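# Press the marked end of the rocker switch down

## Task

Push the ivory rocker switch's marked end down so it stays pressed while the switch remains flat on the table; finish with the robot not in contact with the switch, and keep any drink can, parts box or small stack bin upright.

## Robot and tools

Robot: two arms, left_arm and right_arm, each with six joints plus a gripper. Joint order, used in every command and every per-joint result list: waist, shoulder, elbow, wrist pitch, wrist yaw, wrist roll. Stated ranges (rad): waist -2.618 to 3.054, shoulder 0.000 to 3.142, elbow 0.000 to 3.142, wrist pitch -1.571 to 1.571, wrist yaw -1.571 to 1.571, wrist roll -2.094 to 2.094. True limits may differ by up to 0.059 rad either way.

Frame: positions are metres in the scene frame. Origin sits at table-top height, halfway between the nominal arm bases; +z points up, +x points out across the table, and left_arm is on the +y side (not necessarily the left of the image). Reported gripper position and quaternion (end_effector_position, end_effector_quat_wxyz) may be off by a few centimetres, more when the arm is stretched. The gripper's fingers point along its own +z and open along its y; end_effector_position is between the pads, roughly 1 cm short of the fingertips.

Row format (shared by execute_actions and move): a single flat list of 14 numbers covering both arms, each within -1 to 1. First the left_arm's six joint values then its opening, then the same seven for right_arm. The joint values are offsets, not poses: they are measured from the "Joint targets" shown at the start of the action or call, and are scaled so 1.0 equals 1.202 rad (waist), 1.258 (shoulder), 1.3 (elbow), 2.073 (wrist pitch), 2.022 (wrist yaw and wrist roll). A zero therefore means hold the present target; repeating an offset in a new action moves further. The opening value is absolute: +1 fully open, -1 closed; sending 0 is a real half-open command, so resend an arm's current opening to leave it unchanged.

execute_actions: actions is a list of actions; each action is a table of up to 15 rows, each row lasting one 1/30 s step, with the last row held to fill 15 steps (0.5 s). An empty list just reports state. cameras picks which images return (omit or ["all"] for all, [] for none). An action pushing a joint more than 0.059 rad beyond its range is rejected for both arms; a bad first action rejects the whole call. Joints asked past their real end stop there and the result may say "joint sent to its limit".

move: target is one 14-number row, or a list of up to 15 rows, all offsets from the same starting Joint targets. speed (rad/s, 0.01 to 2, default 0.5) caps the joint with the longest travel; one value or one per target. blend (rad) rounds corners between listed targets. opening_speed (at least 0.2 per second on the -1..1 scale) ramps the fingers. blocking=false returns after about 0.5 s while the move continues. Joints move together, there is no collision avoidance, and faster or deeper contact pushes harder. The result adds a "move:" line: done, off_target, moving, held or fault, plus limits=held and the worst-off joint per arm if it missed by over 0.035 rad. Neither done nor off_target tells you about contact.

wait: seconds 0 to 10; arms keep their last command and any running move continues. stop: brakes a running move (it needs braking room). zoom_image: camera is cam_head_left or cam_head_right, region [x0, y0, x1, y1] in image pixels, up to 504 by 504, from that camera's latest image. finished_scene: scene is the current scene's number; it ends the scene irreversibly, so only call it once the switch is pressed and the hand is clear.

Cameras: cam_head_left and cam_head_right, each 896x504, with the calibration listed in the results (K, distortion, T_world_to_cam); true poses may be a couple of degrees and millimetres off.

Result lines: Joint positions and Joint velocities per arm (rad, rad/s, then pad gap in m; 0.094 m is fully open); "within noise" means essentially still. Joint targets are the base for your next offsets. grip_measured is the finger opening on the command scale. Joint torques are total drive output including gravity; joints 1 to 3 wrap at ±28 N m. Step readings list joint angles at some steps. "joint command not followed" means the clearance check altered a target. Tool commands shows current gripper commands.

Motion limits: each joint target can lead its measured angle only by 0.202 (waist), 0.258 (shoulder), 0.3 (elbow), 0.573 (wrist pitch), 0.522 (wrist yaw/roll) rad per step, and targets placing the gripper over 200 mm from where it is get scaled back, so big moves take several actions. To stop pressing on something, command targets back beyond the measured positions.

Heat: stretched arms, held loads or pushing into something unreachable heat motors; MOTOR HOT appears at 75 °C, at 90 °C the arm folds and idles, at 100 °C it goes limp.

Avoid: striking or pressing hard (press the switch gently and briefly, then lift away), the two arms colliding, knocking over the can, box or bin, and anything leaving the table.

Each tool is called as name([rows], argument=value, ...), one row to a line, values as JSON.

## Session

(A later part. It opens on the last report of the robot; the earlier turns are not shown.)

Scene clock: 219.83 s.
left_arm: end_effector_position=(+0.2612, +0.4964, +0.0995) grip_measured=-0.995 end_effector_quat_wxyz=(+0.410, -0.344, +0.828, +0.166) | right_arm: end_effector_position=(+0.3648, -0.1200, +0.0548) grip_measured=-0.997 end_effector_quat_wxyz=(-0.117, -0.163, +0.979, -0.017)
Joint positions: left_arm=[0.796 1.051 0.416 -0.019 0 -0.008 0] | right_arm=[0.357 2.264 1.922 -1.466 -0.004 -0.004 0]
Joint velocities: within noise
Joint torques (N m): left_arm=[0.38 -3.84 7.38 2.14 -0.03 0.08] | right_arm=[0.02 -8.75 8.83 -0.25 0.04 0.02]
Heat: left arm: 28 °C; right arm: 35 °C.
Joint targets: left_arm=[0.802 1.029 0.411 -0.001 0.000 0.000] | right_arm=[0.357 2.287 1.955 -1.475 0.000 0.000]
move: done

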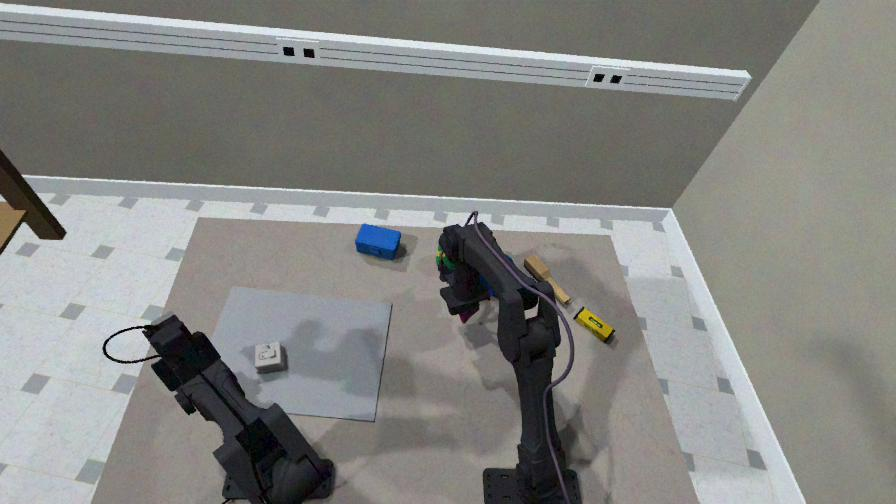

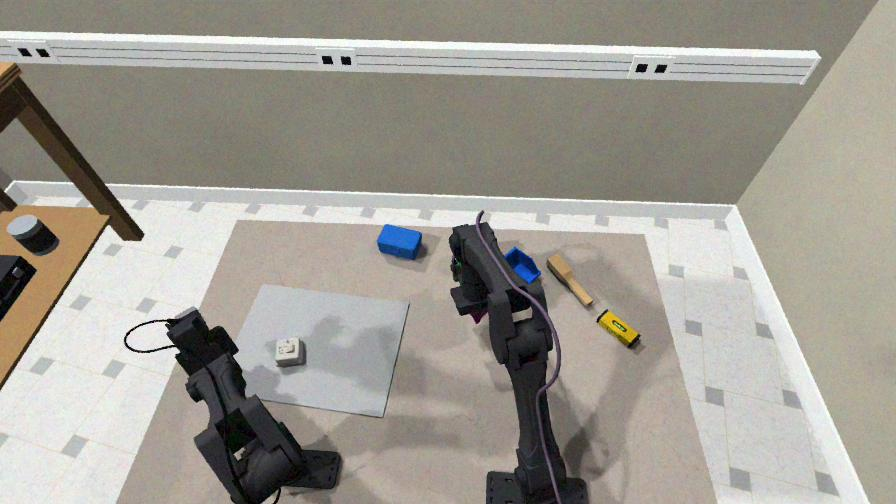

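execute_actions(actions=[])

Scene clock: 231.83 s.
left_arm: end_effector_position=(+0.2612, +0.4964, +0.0995) grip_measured=-0.995 end_effector_quat_wxyz=(+0.410, -0.344, +0.828, +0.166) | right_arm: end_effector_position=(+0.3647, -0.1201, +0.0548) grip_measured=-0.997 end_effector_quat_wxyz=(-0.117, -0.163, +0.979, -0.017)
Joint positions: left_arm=[0.796 1.051 0.416 -0.019 0 -0.008 0] | right_arm=[0.357 2.264 1.922 -1.467 -0.004 -0.004 0]
Joint velocities: within noise
Joint torques (N m): left_arm=[0.5 -3.88 7.35 2.16 0 0.05] | right_arm=[0.02 -8.75 8.81 -0.25 0.04 0.02]
Heat: left arm: 28 °C; right arm: 35 °C.
Joint targets: left_arm=[0.802 1.029 0.411 -0.001 0.000 0.000] | right_arm=[0.357 2.287 1.955 -1.475 0.000 0.000]
Tool commands: left_gripper/opening=-1.0 right_gripper/opening=-1.0

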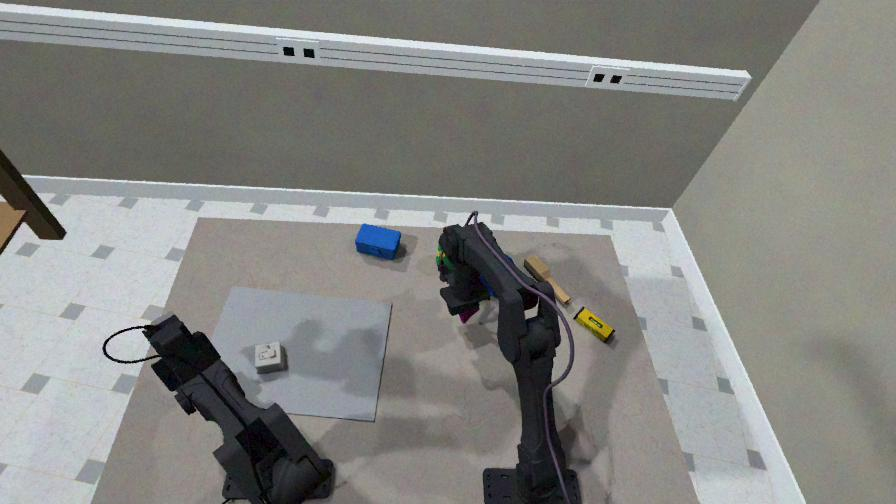

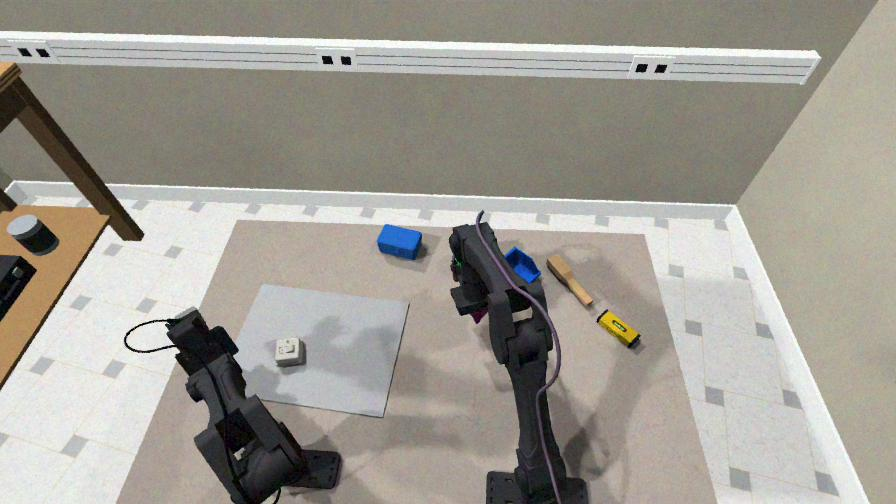

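move([
  [0,0,0,0,0,0,-1,-0.579,-0.4269,-0.5808,0.0844,0,0,-1],
  [0,0,0,0,0,0,-1,-0.579,-0.3426,-0.4869,0.1112,0,0,-1],
], speed=[0.6,0.2])

zoom_image(camera="cam_head_left", region=[500, 300, 620, 420])

zoom_image(camera="cam_head_right", region=[500, 300, 620, 420])

Scene clock: 237.40 s.
left_arm: end_effector_position=(+0.2612, +0.4964, +0.0995) grip_measured=-0.995 end_effector_quat_wxyz=(+0.410, -0.344, +0.828, +0.166) | right_arm: end_effector_position=(+0.2592, -0.3413, +0.0557) grip_measured=-0.997 end_effector_quat_wxyz=(-0.113, +0.181, +0.977, +0.023)
Joint positions: left_arm=[0.796 1.051 0.416 -0.019 0 -0.008 0] | right_arm=[-0.341 1.836 1.29 -1.257 -0.003 -0.004 0]
Joint velocities: within noise
Joint torques (N m): left_arm=[0.47 -3.78 7.35 2.15 0 0.09] | right_arm=[0.12 -5.52 8.51 -0.01 0.03 0.02]
Heat: left arm: 28 °C; right arm: 34 °C.
Joint targets: left_arm=[0.802 1.029 0.411 -0.001 0.000 0.000] | right_arm=[-0.339 1.856 1.322 -1.245 0.000 0.001]
move: done

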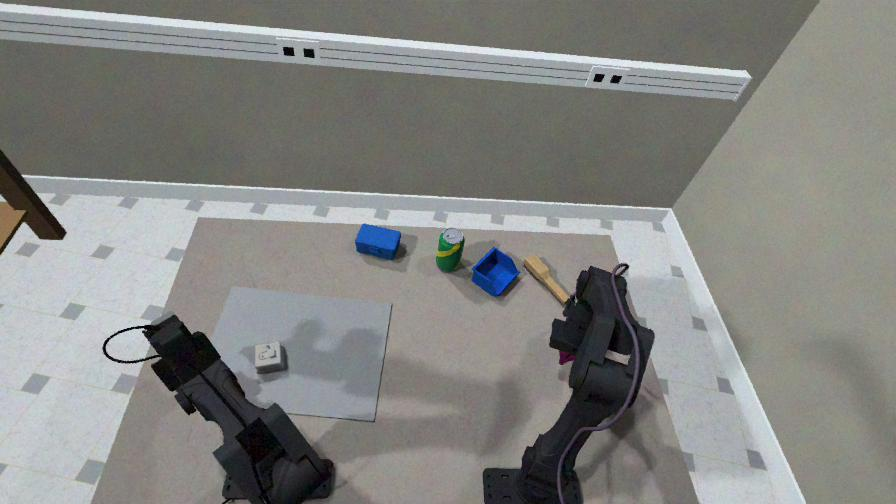

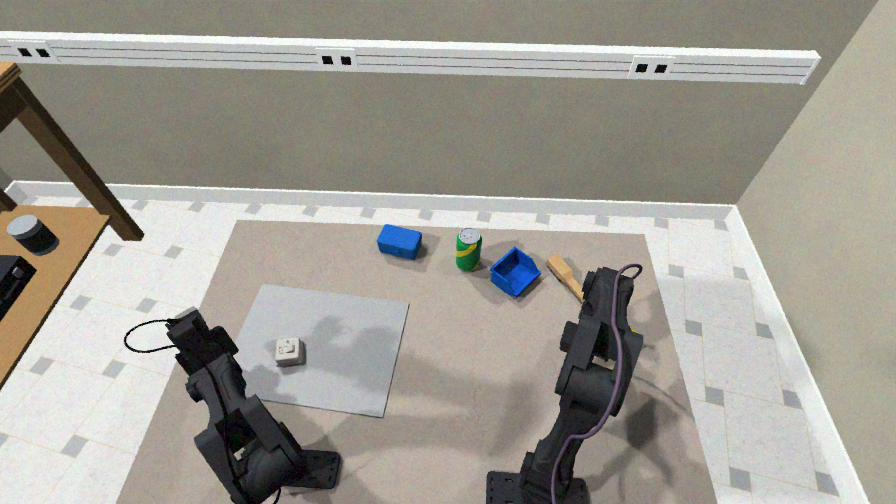

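Scaled by 4.200 from the camera's 896x504 image, which has a finer 1280x720 frame.

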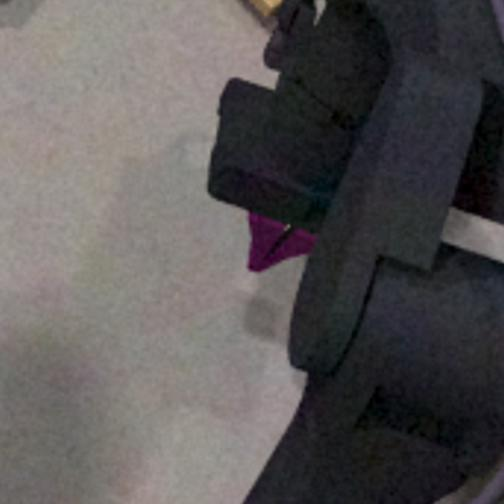

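Scaled by 4.200 from the camera's 896x504 image, which has a finer 1280x720 frame.

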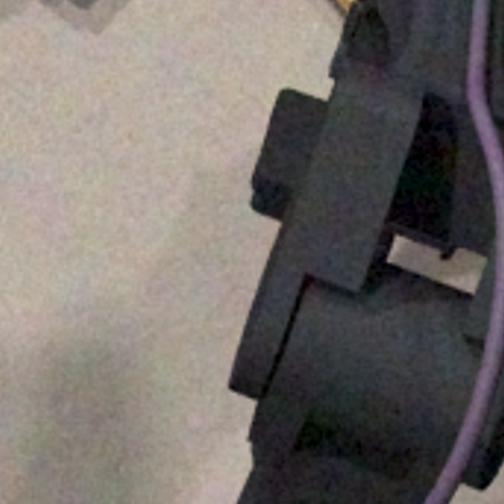

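move(target=[0,0,0,0,0,0,-1,0,0.0452,-0.0958,0.0726,0,0,-1], speed=0.15, cameras=[])

move(target=[0,0,0,0,0,0,-1,0,0.0085,-0.0134,0.01355,0,0,-1], speed=0.05, cameras=[])

move(target=[0,0,0,0,0,0,-1,0,0.0057,-0.0089,0.0090,0,0,-1], speed=0.05, cameras=[])

Scene clock: 243.67 s.
left_arm: end_effector_position=(+0.2612, +0.4964, +0.0995) grip_measured=-0.995 end_effector_quat_wxyz=(+0.410, -0.344, +0.828, +0.166) | right_arm: end_effector_position=(+0.2649, -0.3435, +0.0191) grip_measured=-0.997 end_effector_quat_wxyz=(-0.105, +0.181, +0.978, +0.021)
Joint positions: left_arm=[0.796 1.051 0.416 -0.019 0 -0.008 0] | right_arm=[-0.341 1.893 1.214 -1.107 -0.003 -0.004 0]
Joint velocities: within noise
Joint torques (N m): left_arm=[0.31 -3.74 7.3 2.15 -0.01 0.07] | right_arm=[0.13 -5.81 4.26 0.04 0.03 0.02]
Heat: left arm: 28 °C; right arm: 34 °C.
Joint targets: left_arm=[0.802 1.029 0.411 -0.001 0.000 0.000] | right_arm=[-0.339 1.913 1.197 -1.094 0.000 0.001]
move: done
No camera images: "cameras" was empty.

Scene clock: 244.67 s.
left_arm: end_effector_position=(+0.2612, +0.4964, +0.0995) grip_measured=-0.995 end_effector_quat_wxyz=(+0.410, -0.344, +0.828, +0.166) | right_arm: end_effector_position=(+0.2650, -0.3436, +0.0125) grip_measured=-0.997 end_effector_quat_wxyz=(-0.104, +0.181, +0.978, +0.021)
Joint positions: left_arm=[0.796 1.051 0.416 -0.019 0 -0.008 0] | right_arm=[-0.341 1.902 1.197 -1.079 -0.003 -0.004 0]
Joint velocities: within noise
Joint torques (N m): left_arm=[0.36 -3.93 7.42 2.17 0.02 0.05] | right_arm=[0.12 -5.7 4.11 0.09 0.03 0.02]
Heat: left arm: 28 °C; right arm: 34 °C.
Joint targets: left_arm=[0.802 1.029 0.411 -0.001 0.000 0.000] | right_arm=[-0.339 1.923 1.180 -1.066 0.000 0.001]
move: done
No camera images: "cameras" was empty.

Scene clock: 245.53 s.
left_arm: end_effector_position=(+0.2612, +0.4964, +0.0995) grip_measured=-0.995 end_effector_quat_wxyz=(+0.410, -0.344, +0.828, +0.166) | right_arm: end_effector_position=(+0.2643, -0.3433, +0.0075) grip_measured=-0.997 end_effector_quat_wxyz=(-0.105, +0.181, +0.978, +0.021)
Joint positions: left_arm=[0.796 1.051 0.416 -0.019 0 -0.008 0] | right_arm=[-0.341 1.91 1.185 -1.06 -0.003 -0.004 0]
Joint velocities: within noise
Joint torques (N m): left_arm=[0.42 -3.92 7.28 2.14 -0.02 0.07] | right_arm=[0.13 -5.75 4.08 0.06 0.02 0.02]
Heat: left arm: 28 °C; right arm: 34 °C.
Joint targets: left_arm=[0.802 1.029 0.411 -0.001 0.000 0.000] | right_arm=[-0.339 1.931 1.168 -1.048 0.000 0.001]
move: done
No camera images: "cameras" was empty.

move(target=[0,0,0,0,0,0,-1,0,0.0057,-0.0089,0.0090,0,0,-1], speed=0.05, cameras=[])

move(target=[0,0,0,0,0,0,-1,0,0.0057,-0.0089,0.0090,0,0,-1], speed=0.05, cameras=[])

Scene clock: 247.30 s.
left_arm: end_effector_position=(+0.2612, +0.4964, +0.0995) grip_measured=-0.995 end_effector_quat_wxyz=(+0.410, -0.344, +0.828, +0.166) | right_arm: end_effector_position=(+0.2668, -0.3442, +0.0066) grip_measured=-0.997 end_effector_quat_wxyz=(-0.099, +0.182, +0.978, +0.020)
Joint positions: left_arm=[0.796 1.051 0.416 -0.019 0 -0.008 0] | right_arm=[-0.341 1.91 1.184 -1.047 -0.003 -0.004 0]
Joint velocities: within noise
Joint torques (N m): left_arm=[0.43 -3.77 7.27 2.16 0.04 0.03] | right_arm=[0.13 -5.26 3.3 0.12 0.02 0.02]
Heat: left arm: 29 °C; right arm: 34 °C.
Joint targets: left_arm=[0.802 1.029 0.411 -0.001 0.000 0.000] | right_arm=[-0.339 1.938 1.156 -1.029 0.000 0.001]
move: done
No camera images: "cameras" was empty.

Scene clock: 248.00 s.
left_arm: end_effector_position=(+0.2612, +0.4964, +0.0995) grip_measured=-0.995 end_effector_quat_wxyz=(+0.410, -0.344, +0.828, +0.166) | right_arm: end_effector_position=(+0.2665, -0.3441, +0.0061) grip_measured=-0.997 end_effector_quat_wxyz=(-0.099, +0.182, +0.978, +0.020)
Joint positions: left_arm=[0.796 1.051 0.416 -0.019 0 -0.008 0] | right_arm=[-0.341 1.91 1.182 -1.046 -0.003 -0.004 0]
Joint velocities: within noise
Joint torques (N m): left_arm=[0.46 -3.79 7.3 2.16 0.01 0.03] | right_arm=[0.14 -4.77 2.54 0.3 0.03 0.02]
Heat: left arm: 29 °C; right arm: 34 °C.
Joint targets: left_arm=[0.802 1.029 0.411 -0.001 0.000 0.000] | right_arm=[-0.339 1.945 1.145 -1.010 0.000 0.001]
move: off_target (right_arm); right_arm: the elbow is farthest, 0.037 rad from its target
No camera images: "cameras" was empty.

move([
  [0,0,0,0,0,0,-1,0,-0.1010,0.1362,-0.1245,0,0,-1],
  [0,0,0,0,0,0,-1,0.1889,0.2886,0.6531,-0.2325,0,0,-1],
], speed=[0.3,0.4])

zoom_image(camera="cam_head_left", region=[490, 250, 610, 370])

zoom_image(camera="cam_head_right", region=[490, 250, 610, 370])

Scene clock: 254.90 s.
left_arm: end_effector_position=(+0.2612, +0.4964, +0.0995) grip_measured=-0.995 end_effector_quat_wxyz=(+0.410, -0.344, +0.828, +0.166) | right_arm: end_effector_position=(+0.3867, -0.2971, +0.0569) grip_measured=-0.997 end_effector_quat_wxyz=(-0.116, +0.069, +0.991, +0.010)
Joint positions: left_arm=[0.796 1.051 0.416 -0.019 0 -0.008 0] | right_arm=[-0.112 2.28 1.959 -1.483 -0.003 -0.004 0]
Joint velocities: within noise
Joint torques (N m): left_arm=[0.43 -3.84 7.36 2.15 0.02 0.08] | right_arm=[0.01 -8.58 9.01 -0.25 0.02 0.02]
Heat: left arm: 29 °C; right arm: 34 °C.
Joint targets: left_arm=[0.802 1.029 0.411 -0.001 0.000 0.000] | right_arm=[-0.112 2.308 1.994 -1.492 0.000 0.001]
move: done

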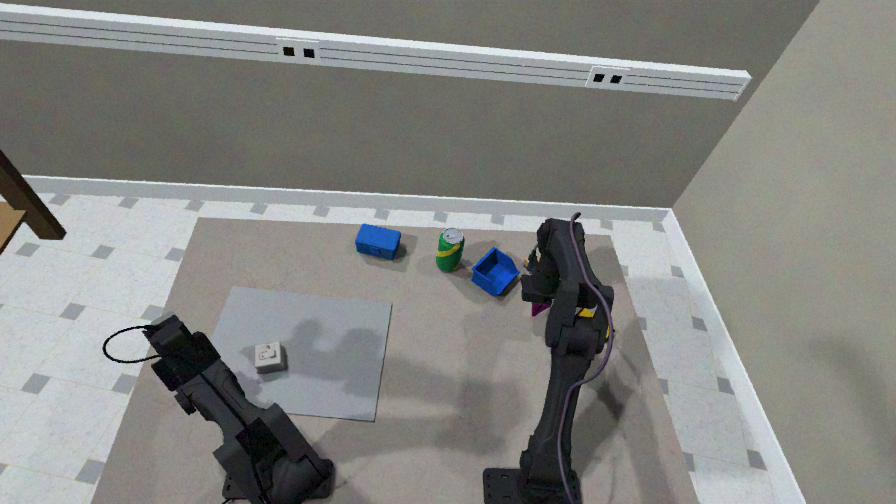

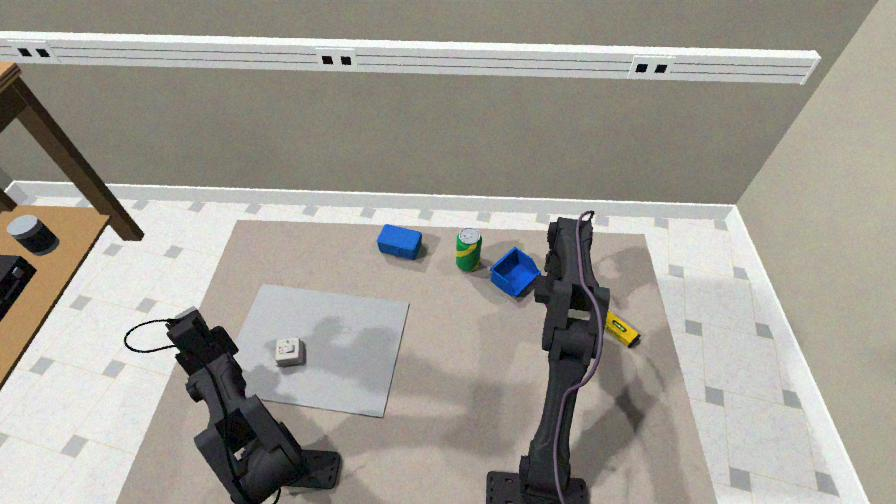

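Scaled by 4.200 from the camera's 896x504 image, which has a finer 1280x720 frame.

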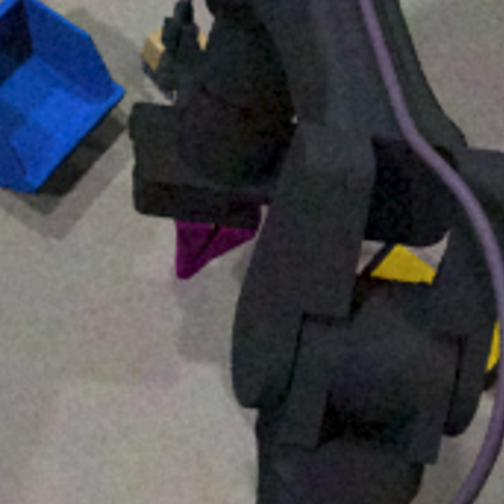

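Scaled by 4.200 from the camera's 896x504 image, which has a finer 1280x720 frame.

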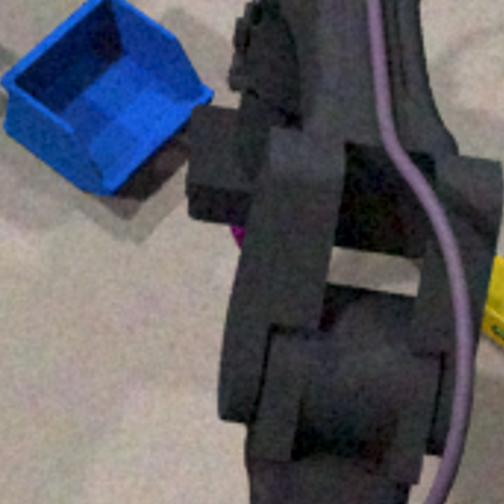

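move(target=[0,0,0,0,0,0,-1,0,0.0196,-0.1171,0.0804,0,0,-1], speed=0.15, cameras=[])

move(target=[0,0,0,0,0,0,-1,0,0.0029,-0.0106,0.0084,0,0,-1], speed=0.05, cameras=[])

move(target=[0,0,0,0,0,0,-1,0,0.0029,-0.0106,0.0084,0,0,-1], speed=0.05, cameras=[])

move(target=[0,0,0,0,0,0,-1,0,0.0029,-0.0106,0.0084,0,0,-1], speed=0.05, cameras=[])

Scene clock: 264.47 s.
left_arm: end_effector_position=(+0.2612, +0.4964, +0.0995) grip_measured=-0.995 end_effector_quat_wxyz=(+0.410, -0.344, +0.828, +0.166) | right_arm: end_effector_position=(+0.3920, -0.2979, +0.0205) grip_measured=-0.997 end_effector_quat_wxyz=(-0.106, +0.069, +0.992, +0.009)
Joint positions: left_arm=[0.796 1.051 0.416 -0.019 0 -0.008 0] | right_arm=[-0.112 2.305 1.859 -1.338 -0.003 -0.004 0]
Joint velocities: within noise
Joint torques (N m): left_arm=[0.51 -3.81 7.36 2.15 0 0.06] | right_arm=[0.01 -8.69 4.57 0.04 0.02 0.02]
Heat: left arm: 29 °C; right arm: 34 °C.
Joint targets: left_arm=[0.802 1.029 0.411 -0.001 0.000 0.000] | right_arm=[-0.112 2.333 1.842 -1.326 0.000 0.001]
move: done
No camera images: "cameras" was empty.

Scene clock: 265.33 s.
left_arm: end_effector_position=(+0.2612, +0.4964, +0.0995) grip_measured=-0.995 end_effector_quat_wxyz=(+0.410, -0.344, +0.828, +0.166) | right_arm: end_effector_position=(+0.3924, -0.2979, +0.0171) grip_measured=-0.997 end_effector_quat_wxyz=(-0.104, +0.069, +0.992, +0.009)
Joint positions: left_arm=[0.796 1.051 0.416 -0.019 0 -0.008 0] | right_arm=[-0.112 2.305 1.847 -1.321 -0.003 -0.004 0]
Joint velocities: within noise
Joint torques (N m): left_arm=[0.42 -3.86 7.28 2.15 0.03 0.04] | right_arm=[0.01 -8.43 4.48 0.07 0.02 0.02]
Heat: left arm: 29 °C; right arm: 34 °C.
Joint targets: left_arm=[0.802 1.029 0.411 -0.001 0.000 0.000] | right_arm=[-0.112 2.336 1.828 -1.308 0.000 0.001]
move: done
No camera images: "cameras" was empty.

Scene clock: 266.17 s.
left_arm: end_effector_position=(+0.2612, +0.4965, +0.0996) grip_measured=-0.995 end_effector_quat_wxyz=(+0.410, -0.344, +0.828, +0.166) | right_arm: end_effector_position=(+0.3918, -0.2978, +0.0113) grip_measured=-0.997 end_effector_quat_wxyz=(-0.105, +0.069, +0.992, +0.009)
Joint positions: left_arm=[0.796 1.051 0.416 -0.019 0 -0.008 0] | right_arm=[-0.112 2.31 1.832 -1.303 -0.003 -0.004 0]
Joint velocities: within noise
Joint torques (N m): left_arm=[0.44 -3.77 7.38 2.14 0 0.06] | right_arm=[0.01 -8.61 4.49 0.01 0.02 0.02]
Heat: left arm: 30 °C; right arm: 34 °C.
Joint targets: left_arm=[0.802 1.029 0.411 -0.001 0.000 0.000] | right_arm=[-0.112 2.340 1.814 -1.291 0.000 0.001]
move: done
No camera images: "cameras" was empty.

Scene clock: 267.03 s.
left_arm: end_effector_position=(+0.2612, +0.4965, +0.0996) grip_measured=-0.995 end_effector_quat_wxyz=(+0.410, -0.344, +0.828, +0.166) | right_arm: end_effector_position=(+0.3921, -0.2979, +0.0079) grip_measured=-0.997 end_effector_quat_wxyz=(-0.103, +0.069, +0.992, +0.009)
Joint positions: left_arm=[0.796 1.051 0.416 -0.019 0 -0.008 0] | right_arm=[-0.112 2.31 1.819 -1.286 -0.003 -0.004 0]
Joint velocities: within noise
Joint torques (N m): left_arm=[0.38 -3.85 7.34 2.13 0.01 0.05] | right_arm=[0.01 -8.35 4.42 0.07 0.03 0.02]
Heat: left arm: 30 °C; right arm: 34 °C.
Joint targets: left_arm=[0.802 1.029 0.411 -0.001 0.000 0.000] | right_arm=[-0.112 2.343 1.800 -1.273 0.000 0.001]
move: done
No camera images: "cameras" was empty.

move(target=[0,0,0,0,0,0,-1,0,0.0029,-0.0106,0.0084,0,0,-1], speed=0.05, cameras=[])

move(target=[0,0,0,0,0,0,-1,0,0.0029,-0.0106,0.0084,0,0,-1], speed=0.05, cameras=[])

Scene clock: 268.83 s.
left_arm: end_effector_position=(+0.2612, +0.4965, +0.0996) grip_measured=-0.995 end_effector_quat_wxyz=(+0.410, -0.344, +0.828, +0.166) | right_arm: end_effector_position=(+0.3936, -0.2981, +0.0064) grip_measured=-0.997 end_effector_quat_wxyz=(-0.099, +0.069, +0.993, +0.009)
Joint positions: left_arm=[0.796 1.051 0.416 -0.019 0 -0.008 0] | right_arm=[-0.112 2.31 1.815 -1.274 -0.003 -0.004 0]
Joint velocities: within noise
Joint torques (N m): left_arm=[0.44 -3.82 7.34 2.18 -0.01 0.06] | right_arm=[-0.01 -8.08 3.67 0.12 0.02 0.02]
Heat: left arm: 30 °C; right arm: 33 °C.
Joint targets: left_arm=[0.802 1.029 0.411 -0.001 0.000 0.000] | right_arm=[-0.112 2.347 1.787 -1.256 0.000 0.001]
move: off_target (right_arm); right_arm: the shoulder is farthest, 0.036 rad from its target
No camera images: "cameras" was empty.

Scene clock: 269.53 s.
left_arm: end_effector_position=(+0.2612, +0.4965, +0.0996) grip_measured=-0.995 end_effector_quat_wxyz=(+0.410, -0.344, +0.828, +0.166) | right_arm: end_effector_position=(+0.3935, -0.2981, +0.0058) grip_measured=-0.997 end_effector_quat_wxyz=(-0.099, +0.069, +0.993, +0.009)
Joint positions: left_arm=[0.796 1.051 0.416 -0.019 0 -0.008 0] | right_arm=[-0.112 2.31 1.812 -1.271 -0.003 -0.004 0]
Joint velocities: within noise
Joint torques (N m): left_arm=[0.38 -3.79 7.28 2.16 0.04 0.07] | right_arm=[0.01 -7.82 2.78 0.29 0.02 0.02]
Heat: left arm: 30 °C; right arm: 33 °C.
Joint targets: left_arm=[0.802 1.029 0.411 -0.001 0.000 0.000] | right_arm=[-0.112 2.351 1.773 -1.238 0.000 0.001]
move: off_target (right_arm); right_arm: the shoulder is farthest, 0.040 rad from its target
No camera images: "cameras" was empty.

move([
  [0,0,0,0,0,0,-1,0,-0.0723,0.1592,-0.1216,0,0,-1],
  [0,0,0,0,0,0,-1,0.2404,-0.3537,-0.2838,-0.0154,0,0,-1],
], speed=[0.3,0.5])

zoom_image(camera="cam_head_left", region=[440, 290, 560, 410])

zoom_image(camera="cam_head_right", region=[450, 290, 570, 410])

Scene clock: 274.67 s.
left_arm: end_effector_position=(+0.2612, +0.4965, +0.0996) grip_measured=-0.995 end_effector_quat_wxyz=(+0.410, -0.344, +0.828, +0.166) | right_arm: end_effector_position=(+0.3018, -0.1983, +0.0531) grip_measured=-0.997 end_effector_quat_wxyz=(-0.116, -0.075, +0.990, -0.007)
Joint positions: left_arm=[0.796 1.051 0.416 -0.019 0 -0.008 0] | right_arm=[0.178 1.942 1.422 -1.283 -0.002 -0.004 0]
Joint velocities: within noise
Joint torques (N m): left_arm=[0.4 -3.69 7.27 2.15 -0.01 0.09] | right_arm=[-0.1 -10.55 4.42 0 0.02 0.01]
Heat: left arm: 30 °C; right arm: 33 °C.
Joint targets: left_arm=[0.802 1.029 0.411 -0.001 0.000 0.000] | right_arm=[0.177 1.906 1.404 -1.271 0.000 0.000]
move: off_target (right_arm); right_arm: the shoulder is farthest, 0.036 rad from its target

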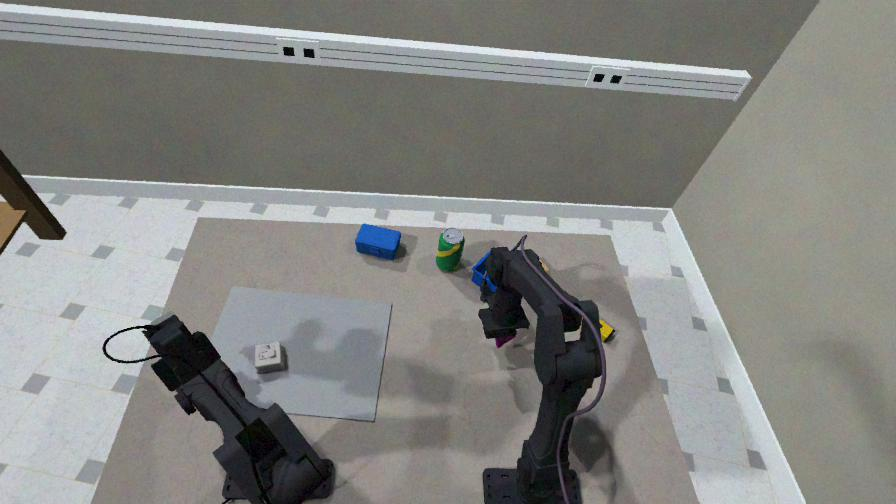

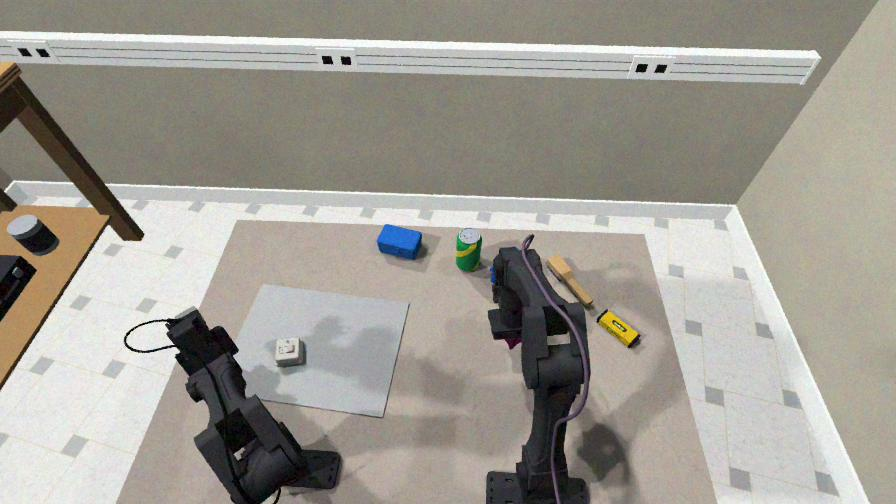

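Scaled by 4.200 from the camera's 896x504 image, which has a finer 1280x720 frame.

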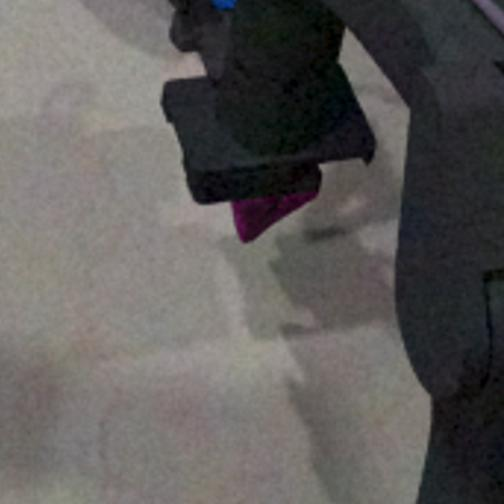

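Scaled by 4.200 from the camera's 896x504 image, which has a finer 1280x720 frame.

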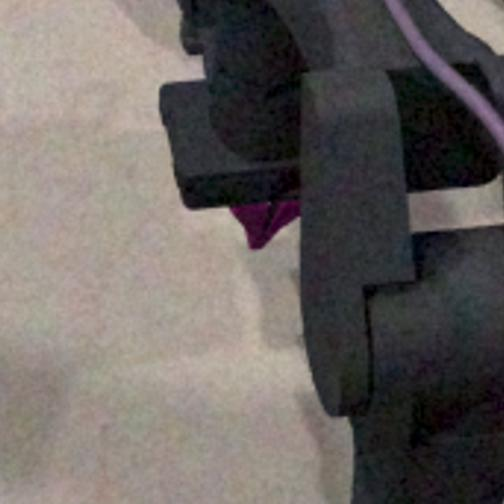

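zoom_image(camera="cam_head_left", region=[238, 328, 298, 388])

zoom_image(camera="cam_head_right", region=[259, 322, 319, 382])

Scaled by 8.400 from the camera's 896x504 image, which has a finer 1280x720 frame.

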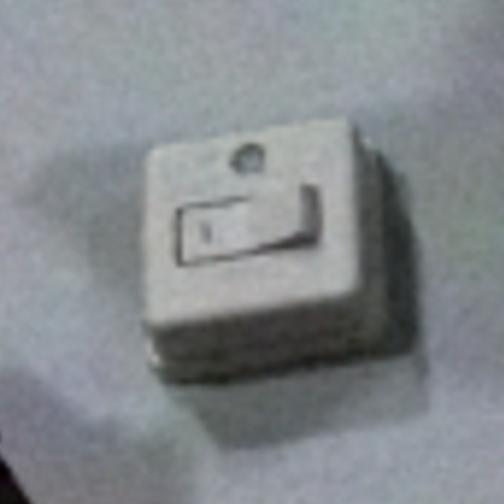

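Scaled by 8.400 from the camera's 896x504 image, which has a finer 1280x720 frame.

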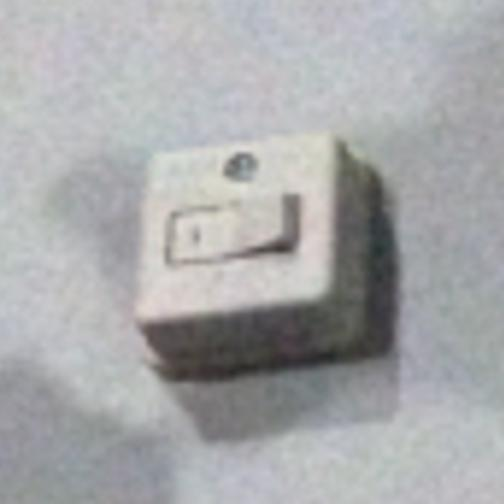

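move([
  [-0.4884,0.4141,0.53,-0.6508,0,0,-1,0,0,0,0,0,0,-1],
  [-0.4884,0.6232,0.6554,-0.5924,0,0,-1,0,0,0,0,0,0,-1],
], speed=[1.2,0.4], blend=0.05)

zoom_image(camera="cam_head_left", region=[238, 328, 298, 388])

zoom_image(camera="cam_head_right", region=[259, 322, 319, 382])

Scene clock: 297.57 s.
left_arm: end_effector_position=(+0.2908, +0.3255, +0.0548) grip_measured=-0.996 end_effector_quat_wxyz=(-0.115, -0.104, +0.988, -0.011) | right_arm: end_effector_position=(+0.3021, -0.1983, +0.0531) grip_measured=-0.997 end_effector_quat_wxyz=(-0.115, -0.075, +0.990, -0.007)
Joint positions: left_arm=[0.22 1.797 1.237 -1.242 0 -0.008 0] | right_arm=[0.178 1.942 1.422 -1.282 -0.002 -0.004 0]
Joint velocities: within noise
Joint torques (N m): left_arm=[-0.44 -5.82 8.65 0.19 0 0.05] | right_arm=[-0.09 -10.55 4.41 -0.02 0.02 0.02]
Heat: left arm: 30 °C; right arm: 33 °C.
Joint targets: left_arm=[0.215 1.813 1.263 -1.229 0.000 0.000] | right_arm=[0.177 1.906 1.404 -1.270 0.000 0.000]
move: off_target (right_arm); right_arm: the shoulder is farthest, 0.036 rad from its target

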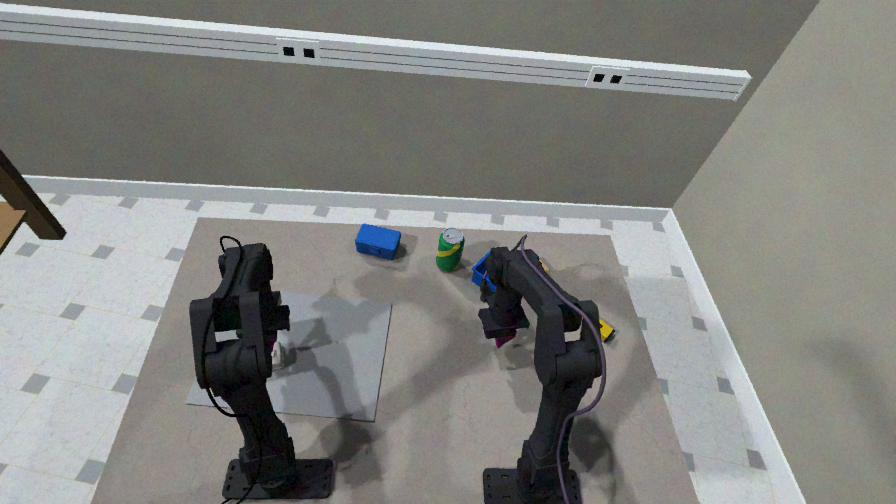

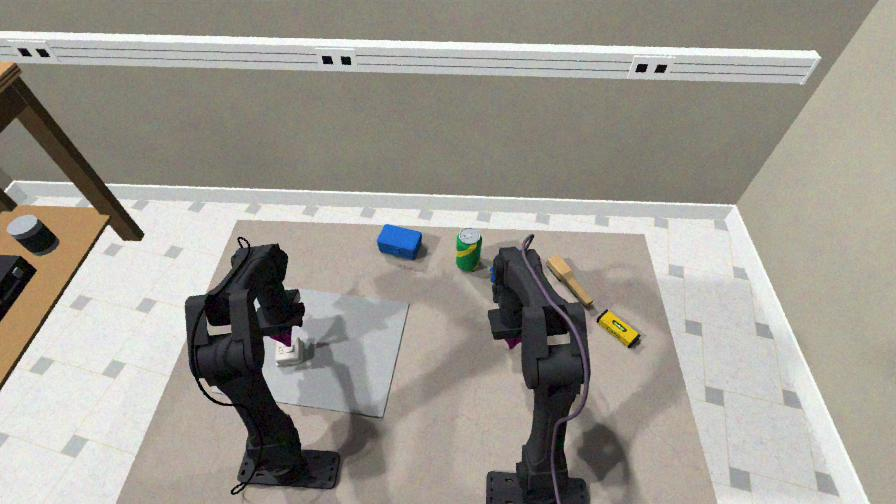

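Scaled by 8.400 from the camera's 896x504 image, which has a finer 1280x720 frame.

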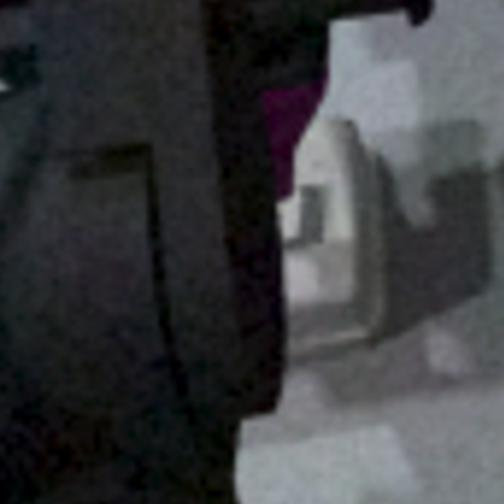

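Scaled by 8.400 from the camera's 896x504 image, which has a finer 1280x720 frame.

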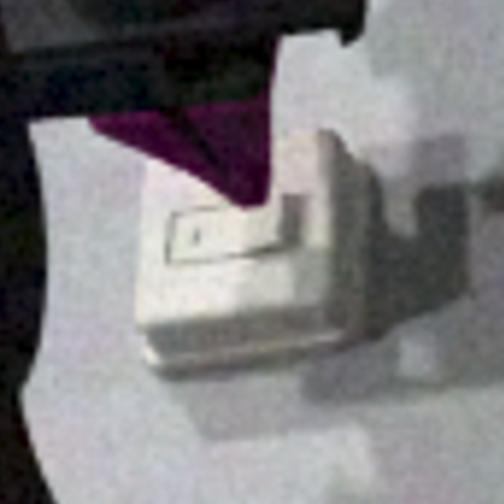

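move(target=[0,0.0342,-0.0767,0.0534,0,0,-1,0,0,0,0,0,0,-1], speed=0.1, cameras=["cam_head_right"])

zoom_image(camera="cam_head_right", region=[259, 322, 319, 382])

Scene clock: 300.97 s.
left_arm: end_effector_position=(+0.2949, +0.3263, +0.0369) grip_measured=-0.996 end_effector_quat_wxyz=(-0.107, -0.104, +0.989, -0.010) | right_arm: end_effector_position=(+0.3021, -0.1983, +0.0531) grip_measured=-0.997 end_effector_quat_wxyz=(-0.115, -0.075, +0.990, -0.007)
Joint positions: left_arm=[0.22 1.82 1.194 -1.16 0 -0.008 0] | right_arm=[0.178 1.942 1.422 -1.282 -0.002 -0.004 0]
Joint velocities: within noise
Joint torques (N m): left_arm=[-0.55 -4.23 3.11 0.53 0.05 0.05] | right_arm=[-0.1 -10.54 4.44 -0.02 0.02 0.02]
Heat: left arm: 30 °C; right arm: 33 °C.
Joint targets: left_arm=[0.215 1.856 1.163 -1.118 0.000 0.000] | right_arm=[0.177 1.906 1.404 -1.271 0.000 0.000]
move: off_target (left_arm, right_arm); left_arm: the wrist pitch is farthest, 0.041 rad from its target; right_arm: the shoulder is farthest, 0.036 rad from its target
Images, in order (width x height): cam_head_right 896x504.

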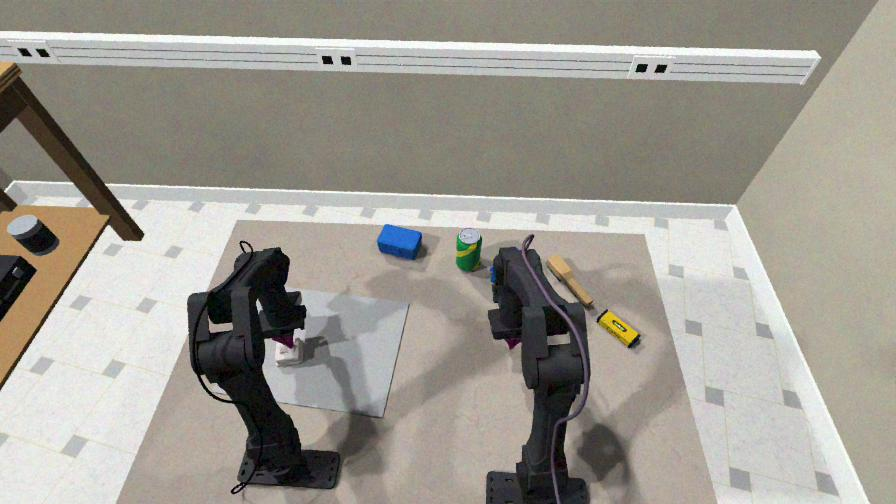

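Scaled by 8.400 from the camera's 896x504 image, which has a finer 1280x720 frame.

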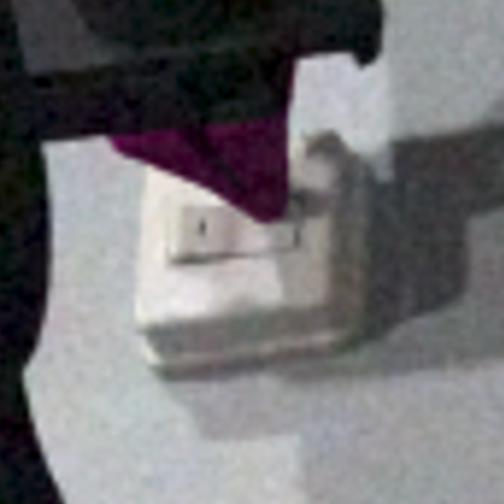

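move([
  [0,-0.0401,0.1054,-0.0663,0,0,-1,0,0,0,0,0,0,-1],
  [0.0779,-0.0258,0.0631,-0.0663,0,0,-1,0,0,0,0,0,0,-1],
], speed=[0.4,0.3], cameras=["cam_head_right"])

zoom_image(camera="cam_head_right", region=[259, 322, 319, 382])

Scene clock: 306.30 s.
left_arm: end_effector_position=(+0.2866, +0.3481, +0.0520) grip_measured=-0.996 end_effector_quat_wxyz=(-0.121, -0.147, +0.981, -0.017) | right_arm: end_effector_position=(+0.3022, -0.1982, +0.0530) grip_measured=-0.997 end_effector_quat_wxyz=(-0.115, -0.075, +0.990, -0.007)
Joint positions: left_arm=[0.308 1.82 1.25 -1.247 -0.001 -0.008 0] | right_arm=[0.178 1.942 1.422 -1.282 -0.002 -0.004 0]
Joint velocities: within noise
Joint torques (N m): left_arm=[0.03 -6.9 5.55 -0.03 0 0.04] | right_arm=[-0.1 -10.55 4.42 -0.02 0.02 0.01]
Heat: left arm: 29 °C; right arm: 33 °C.
Joint targets: left_arm=[0.308 1.823 1.245 -1.256 0.000 0.000] | right_arm=[0.177 1.906 1.404 -1.270 0.000 0.000]
move: off_target (right_arm); right_arm: the shoulder is farthest, 0.036 rad from its target
Images, in order (width x height): cam_head_right 896x504.

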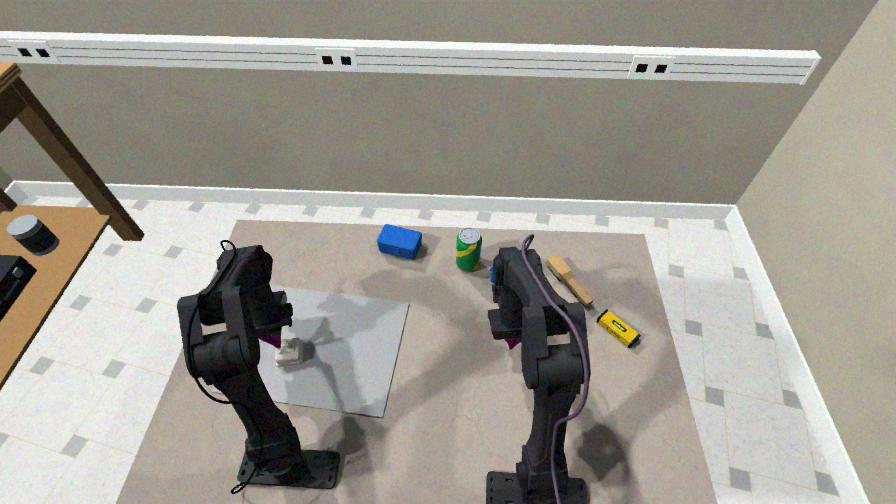

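Scaled by 8.400 from the camera's 896x504 image, which has a finer 1280x720 frame.

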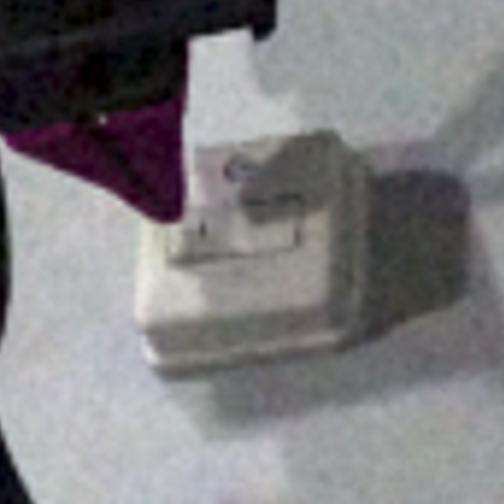

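move(target=[0,0.0342,-0.0521,0.0649,0,0,-1,0,0,0,0,0,0,-1], speed=0.12, cameras=["cam_head_right"])

zoom_image(camera="cam_head_right", region=[259, 322, 319, 382])

Scene clock: 308.83 s.
left_arm: end_effector_position=(+0.2859, +0.3489, +0.0373) grip_measured=-0.996 end_effector_quat_wxyz=(-0.118, -0.147, +0.982, -0.014) | right_arm: end_effector_position=(+0.3022, -0.1982, +0.0530) grip_measured=-0.997 end_effector_quat_wxyz=(-0.115, -0.075, +0.990, -0.007)
Joint positions: left_arm=[0.308 1.831 1.204 -1.182 -0.006 -0.008 0] | right_arm=[0.178 1.942 1.422 -1.282 -0.002 -0.004 0]
Joint velocities: within noise
Joint torques (N m): left_arm=[0.09 -4.44 3.33 0.67 0.07 0.06] | right_arm=[-0.1 -10.55 4.42 -0.02 0.02 0.01]
Heat: left arm: 29 °C; right arm: 33 °C.
Joint targets: left_arm=[0.308 1.866 1.178 -1.121 0.000 0.000] | right_arm=[0.177 1.906 1.404 -1.270 0.000 0.000]
move: off_target (left_arm, right_arm); left_arm: the wrist pitch is farthest, 0.061 rad from its target; right_arm: the shoulder is farthest, 0.036 rad from its target
Images, in order (width x height): cam_head_right 896x504.

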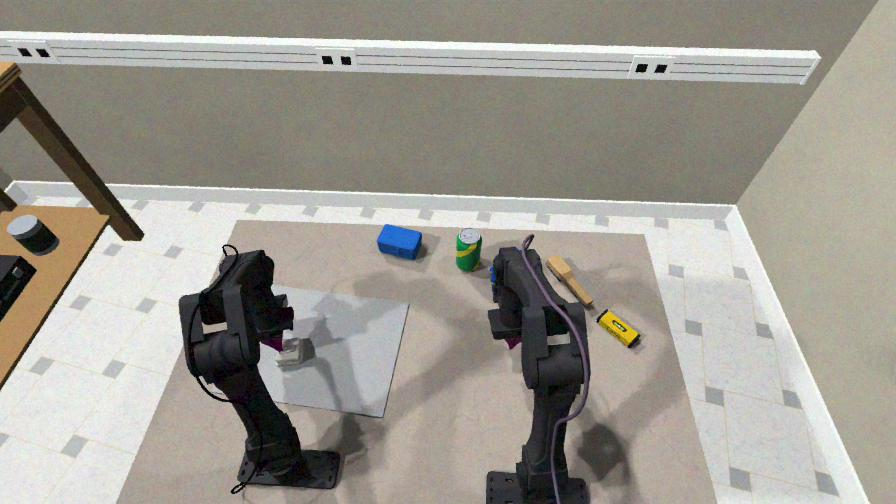

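Scaled by 8.400 from the camera's 896x504 image, which has a finer 1280x720 frame.

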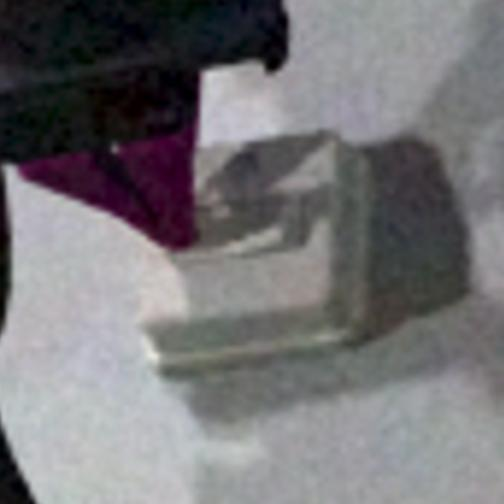

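move([
  [0,-0.0525,0.1092,-0.0767,0,0,-1,0,0,0,0,0,0,-1],
  [0.411,-0.0525,0.1092,-0.0767,0,0,-1,0,0,0,0,0,0,-1],
], speed=[0.4,1.0], blend=0.05)

zoom_image(camera="cam_head_left", region=[238, 328, 298, 388])

zoom_image(camera="cam_head_right", region=[259, 322, 319, 382])

Scene clock: 312.30 s.
left_arm: end_effector_position=(+0.2261, +0.4656, +0.0593) grip_measured=-0.996 end_effector_quat_wxyz=(-0.107, -0.384, +0.916, -0.043) | right_arm: end_effector_position=(+0.3022, -0.1982, +0.0530) grip_measured=-0.997 end_effector_quat_wxyz=(-0.115, -0.075, +0.990, -0.007)
Joint positions: left_arm=[0.805 1.831 1.299 -1.27 -0.001 -0.007 0] | right_arm=[0.178 1.942 1.422 -1.282 -0.002 -0.004 0]
Joint velocities: within noise
Joint torques (N m): left_arm=[-0.23 -9.96 8.16 -0.03 0.04 0.06] | right_arm=[-0.09 -10.55 4.42 -0.02 0.02 0.02]
Heat: left arm: 28 °C; right arm: 33 °C.
Joint targets: left_arm=[0.803 1.800 1.320 -1.280 0.000 0.000] | right_arm=[0.177 1.906 1.404 -1.270 0.000 0.000]
move: off_target (right_arm); right_arm: the shoulder is farthest, 0.036 rad from its target

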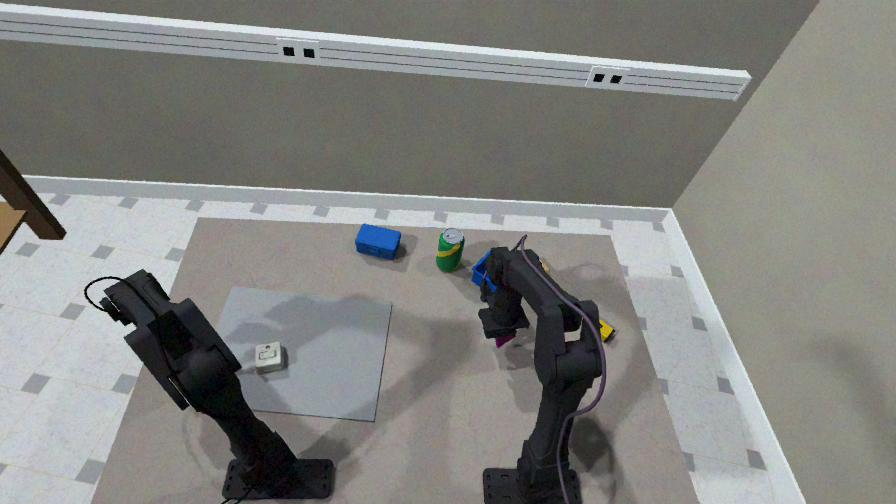

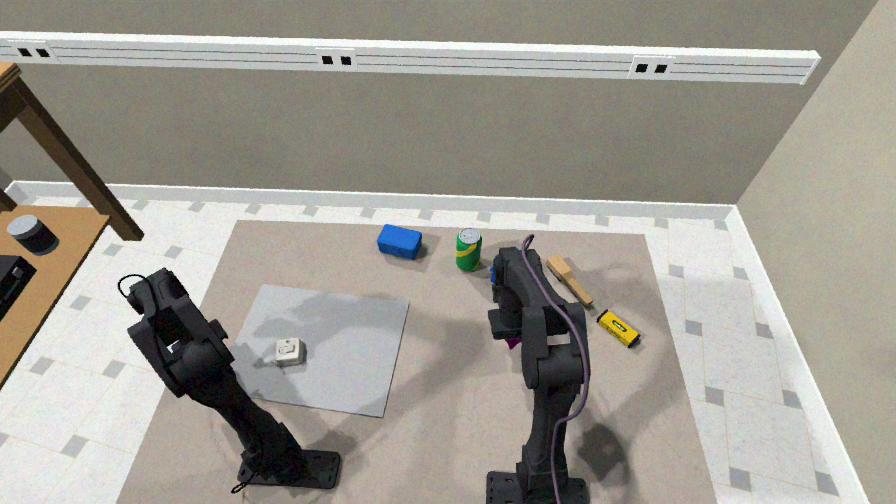

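Scaled by 8.400 from the camera's 896x504 image, which has a finer 1280x720 frame.

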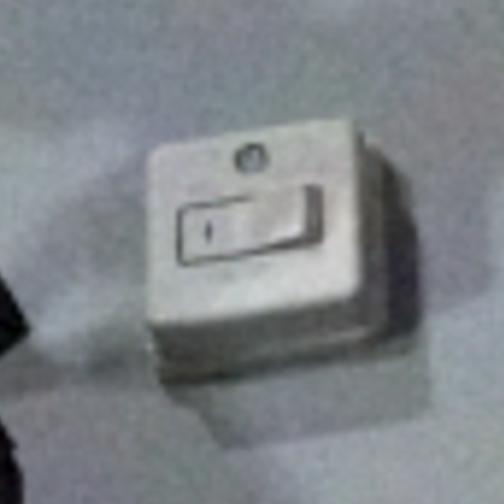

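Scaled by 8.400 from the camera's 896x504 image, which has a finer 1280x720 frame.

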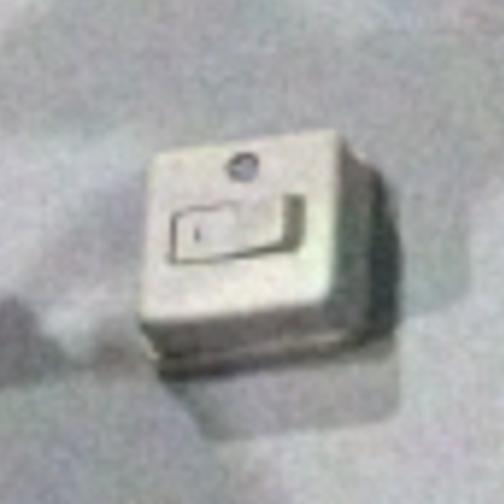

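finished_scene(scene=1, done=true)

The scene is finished: the task was done.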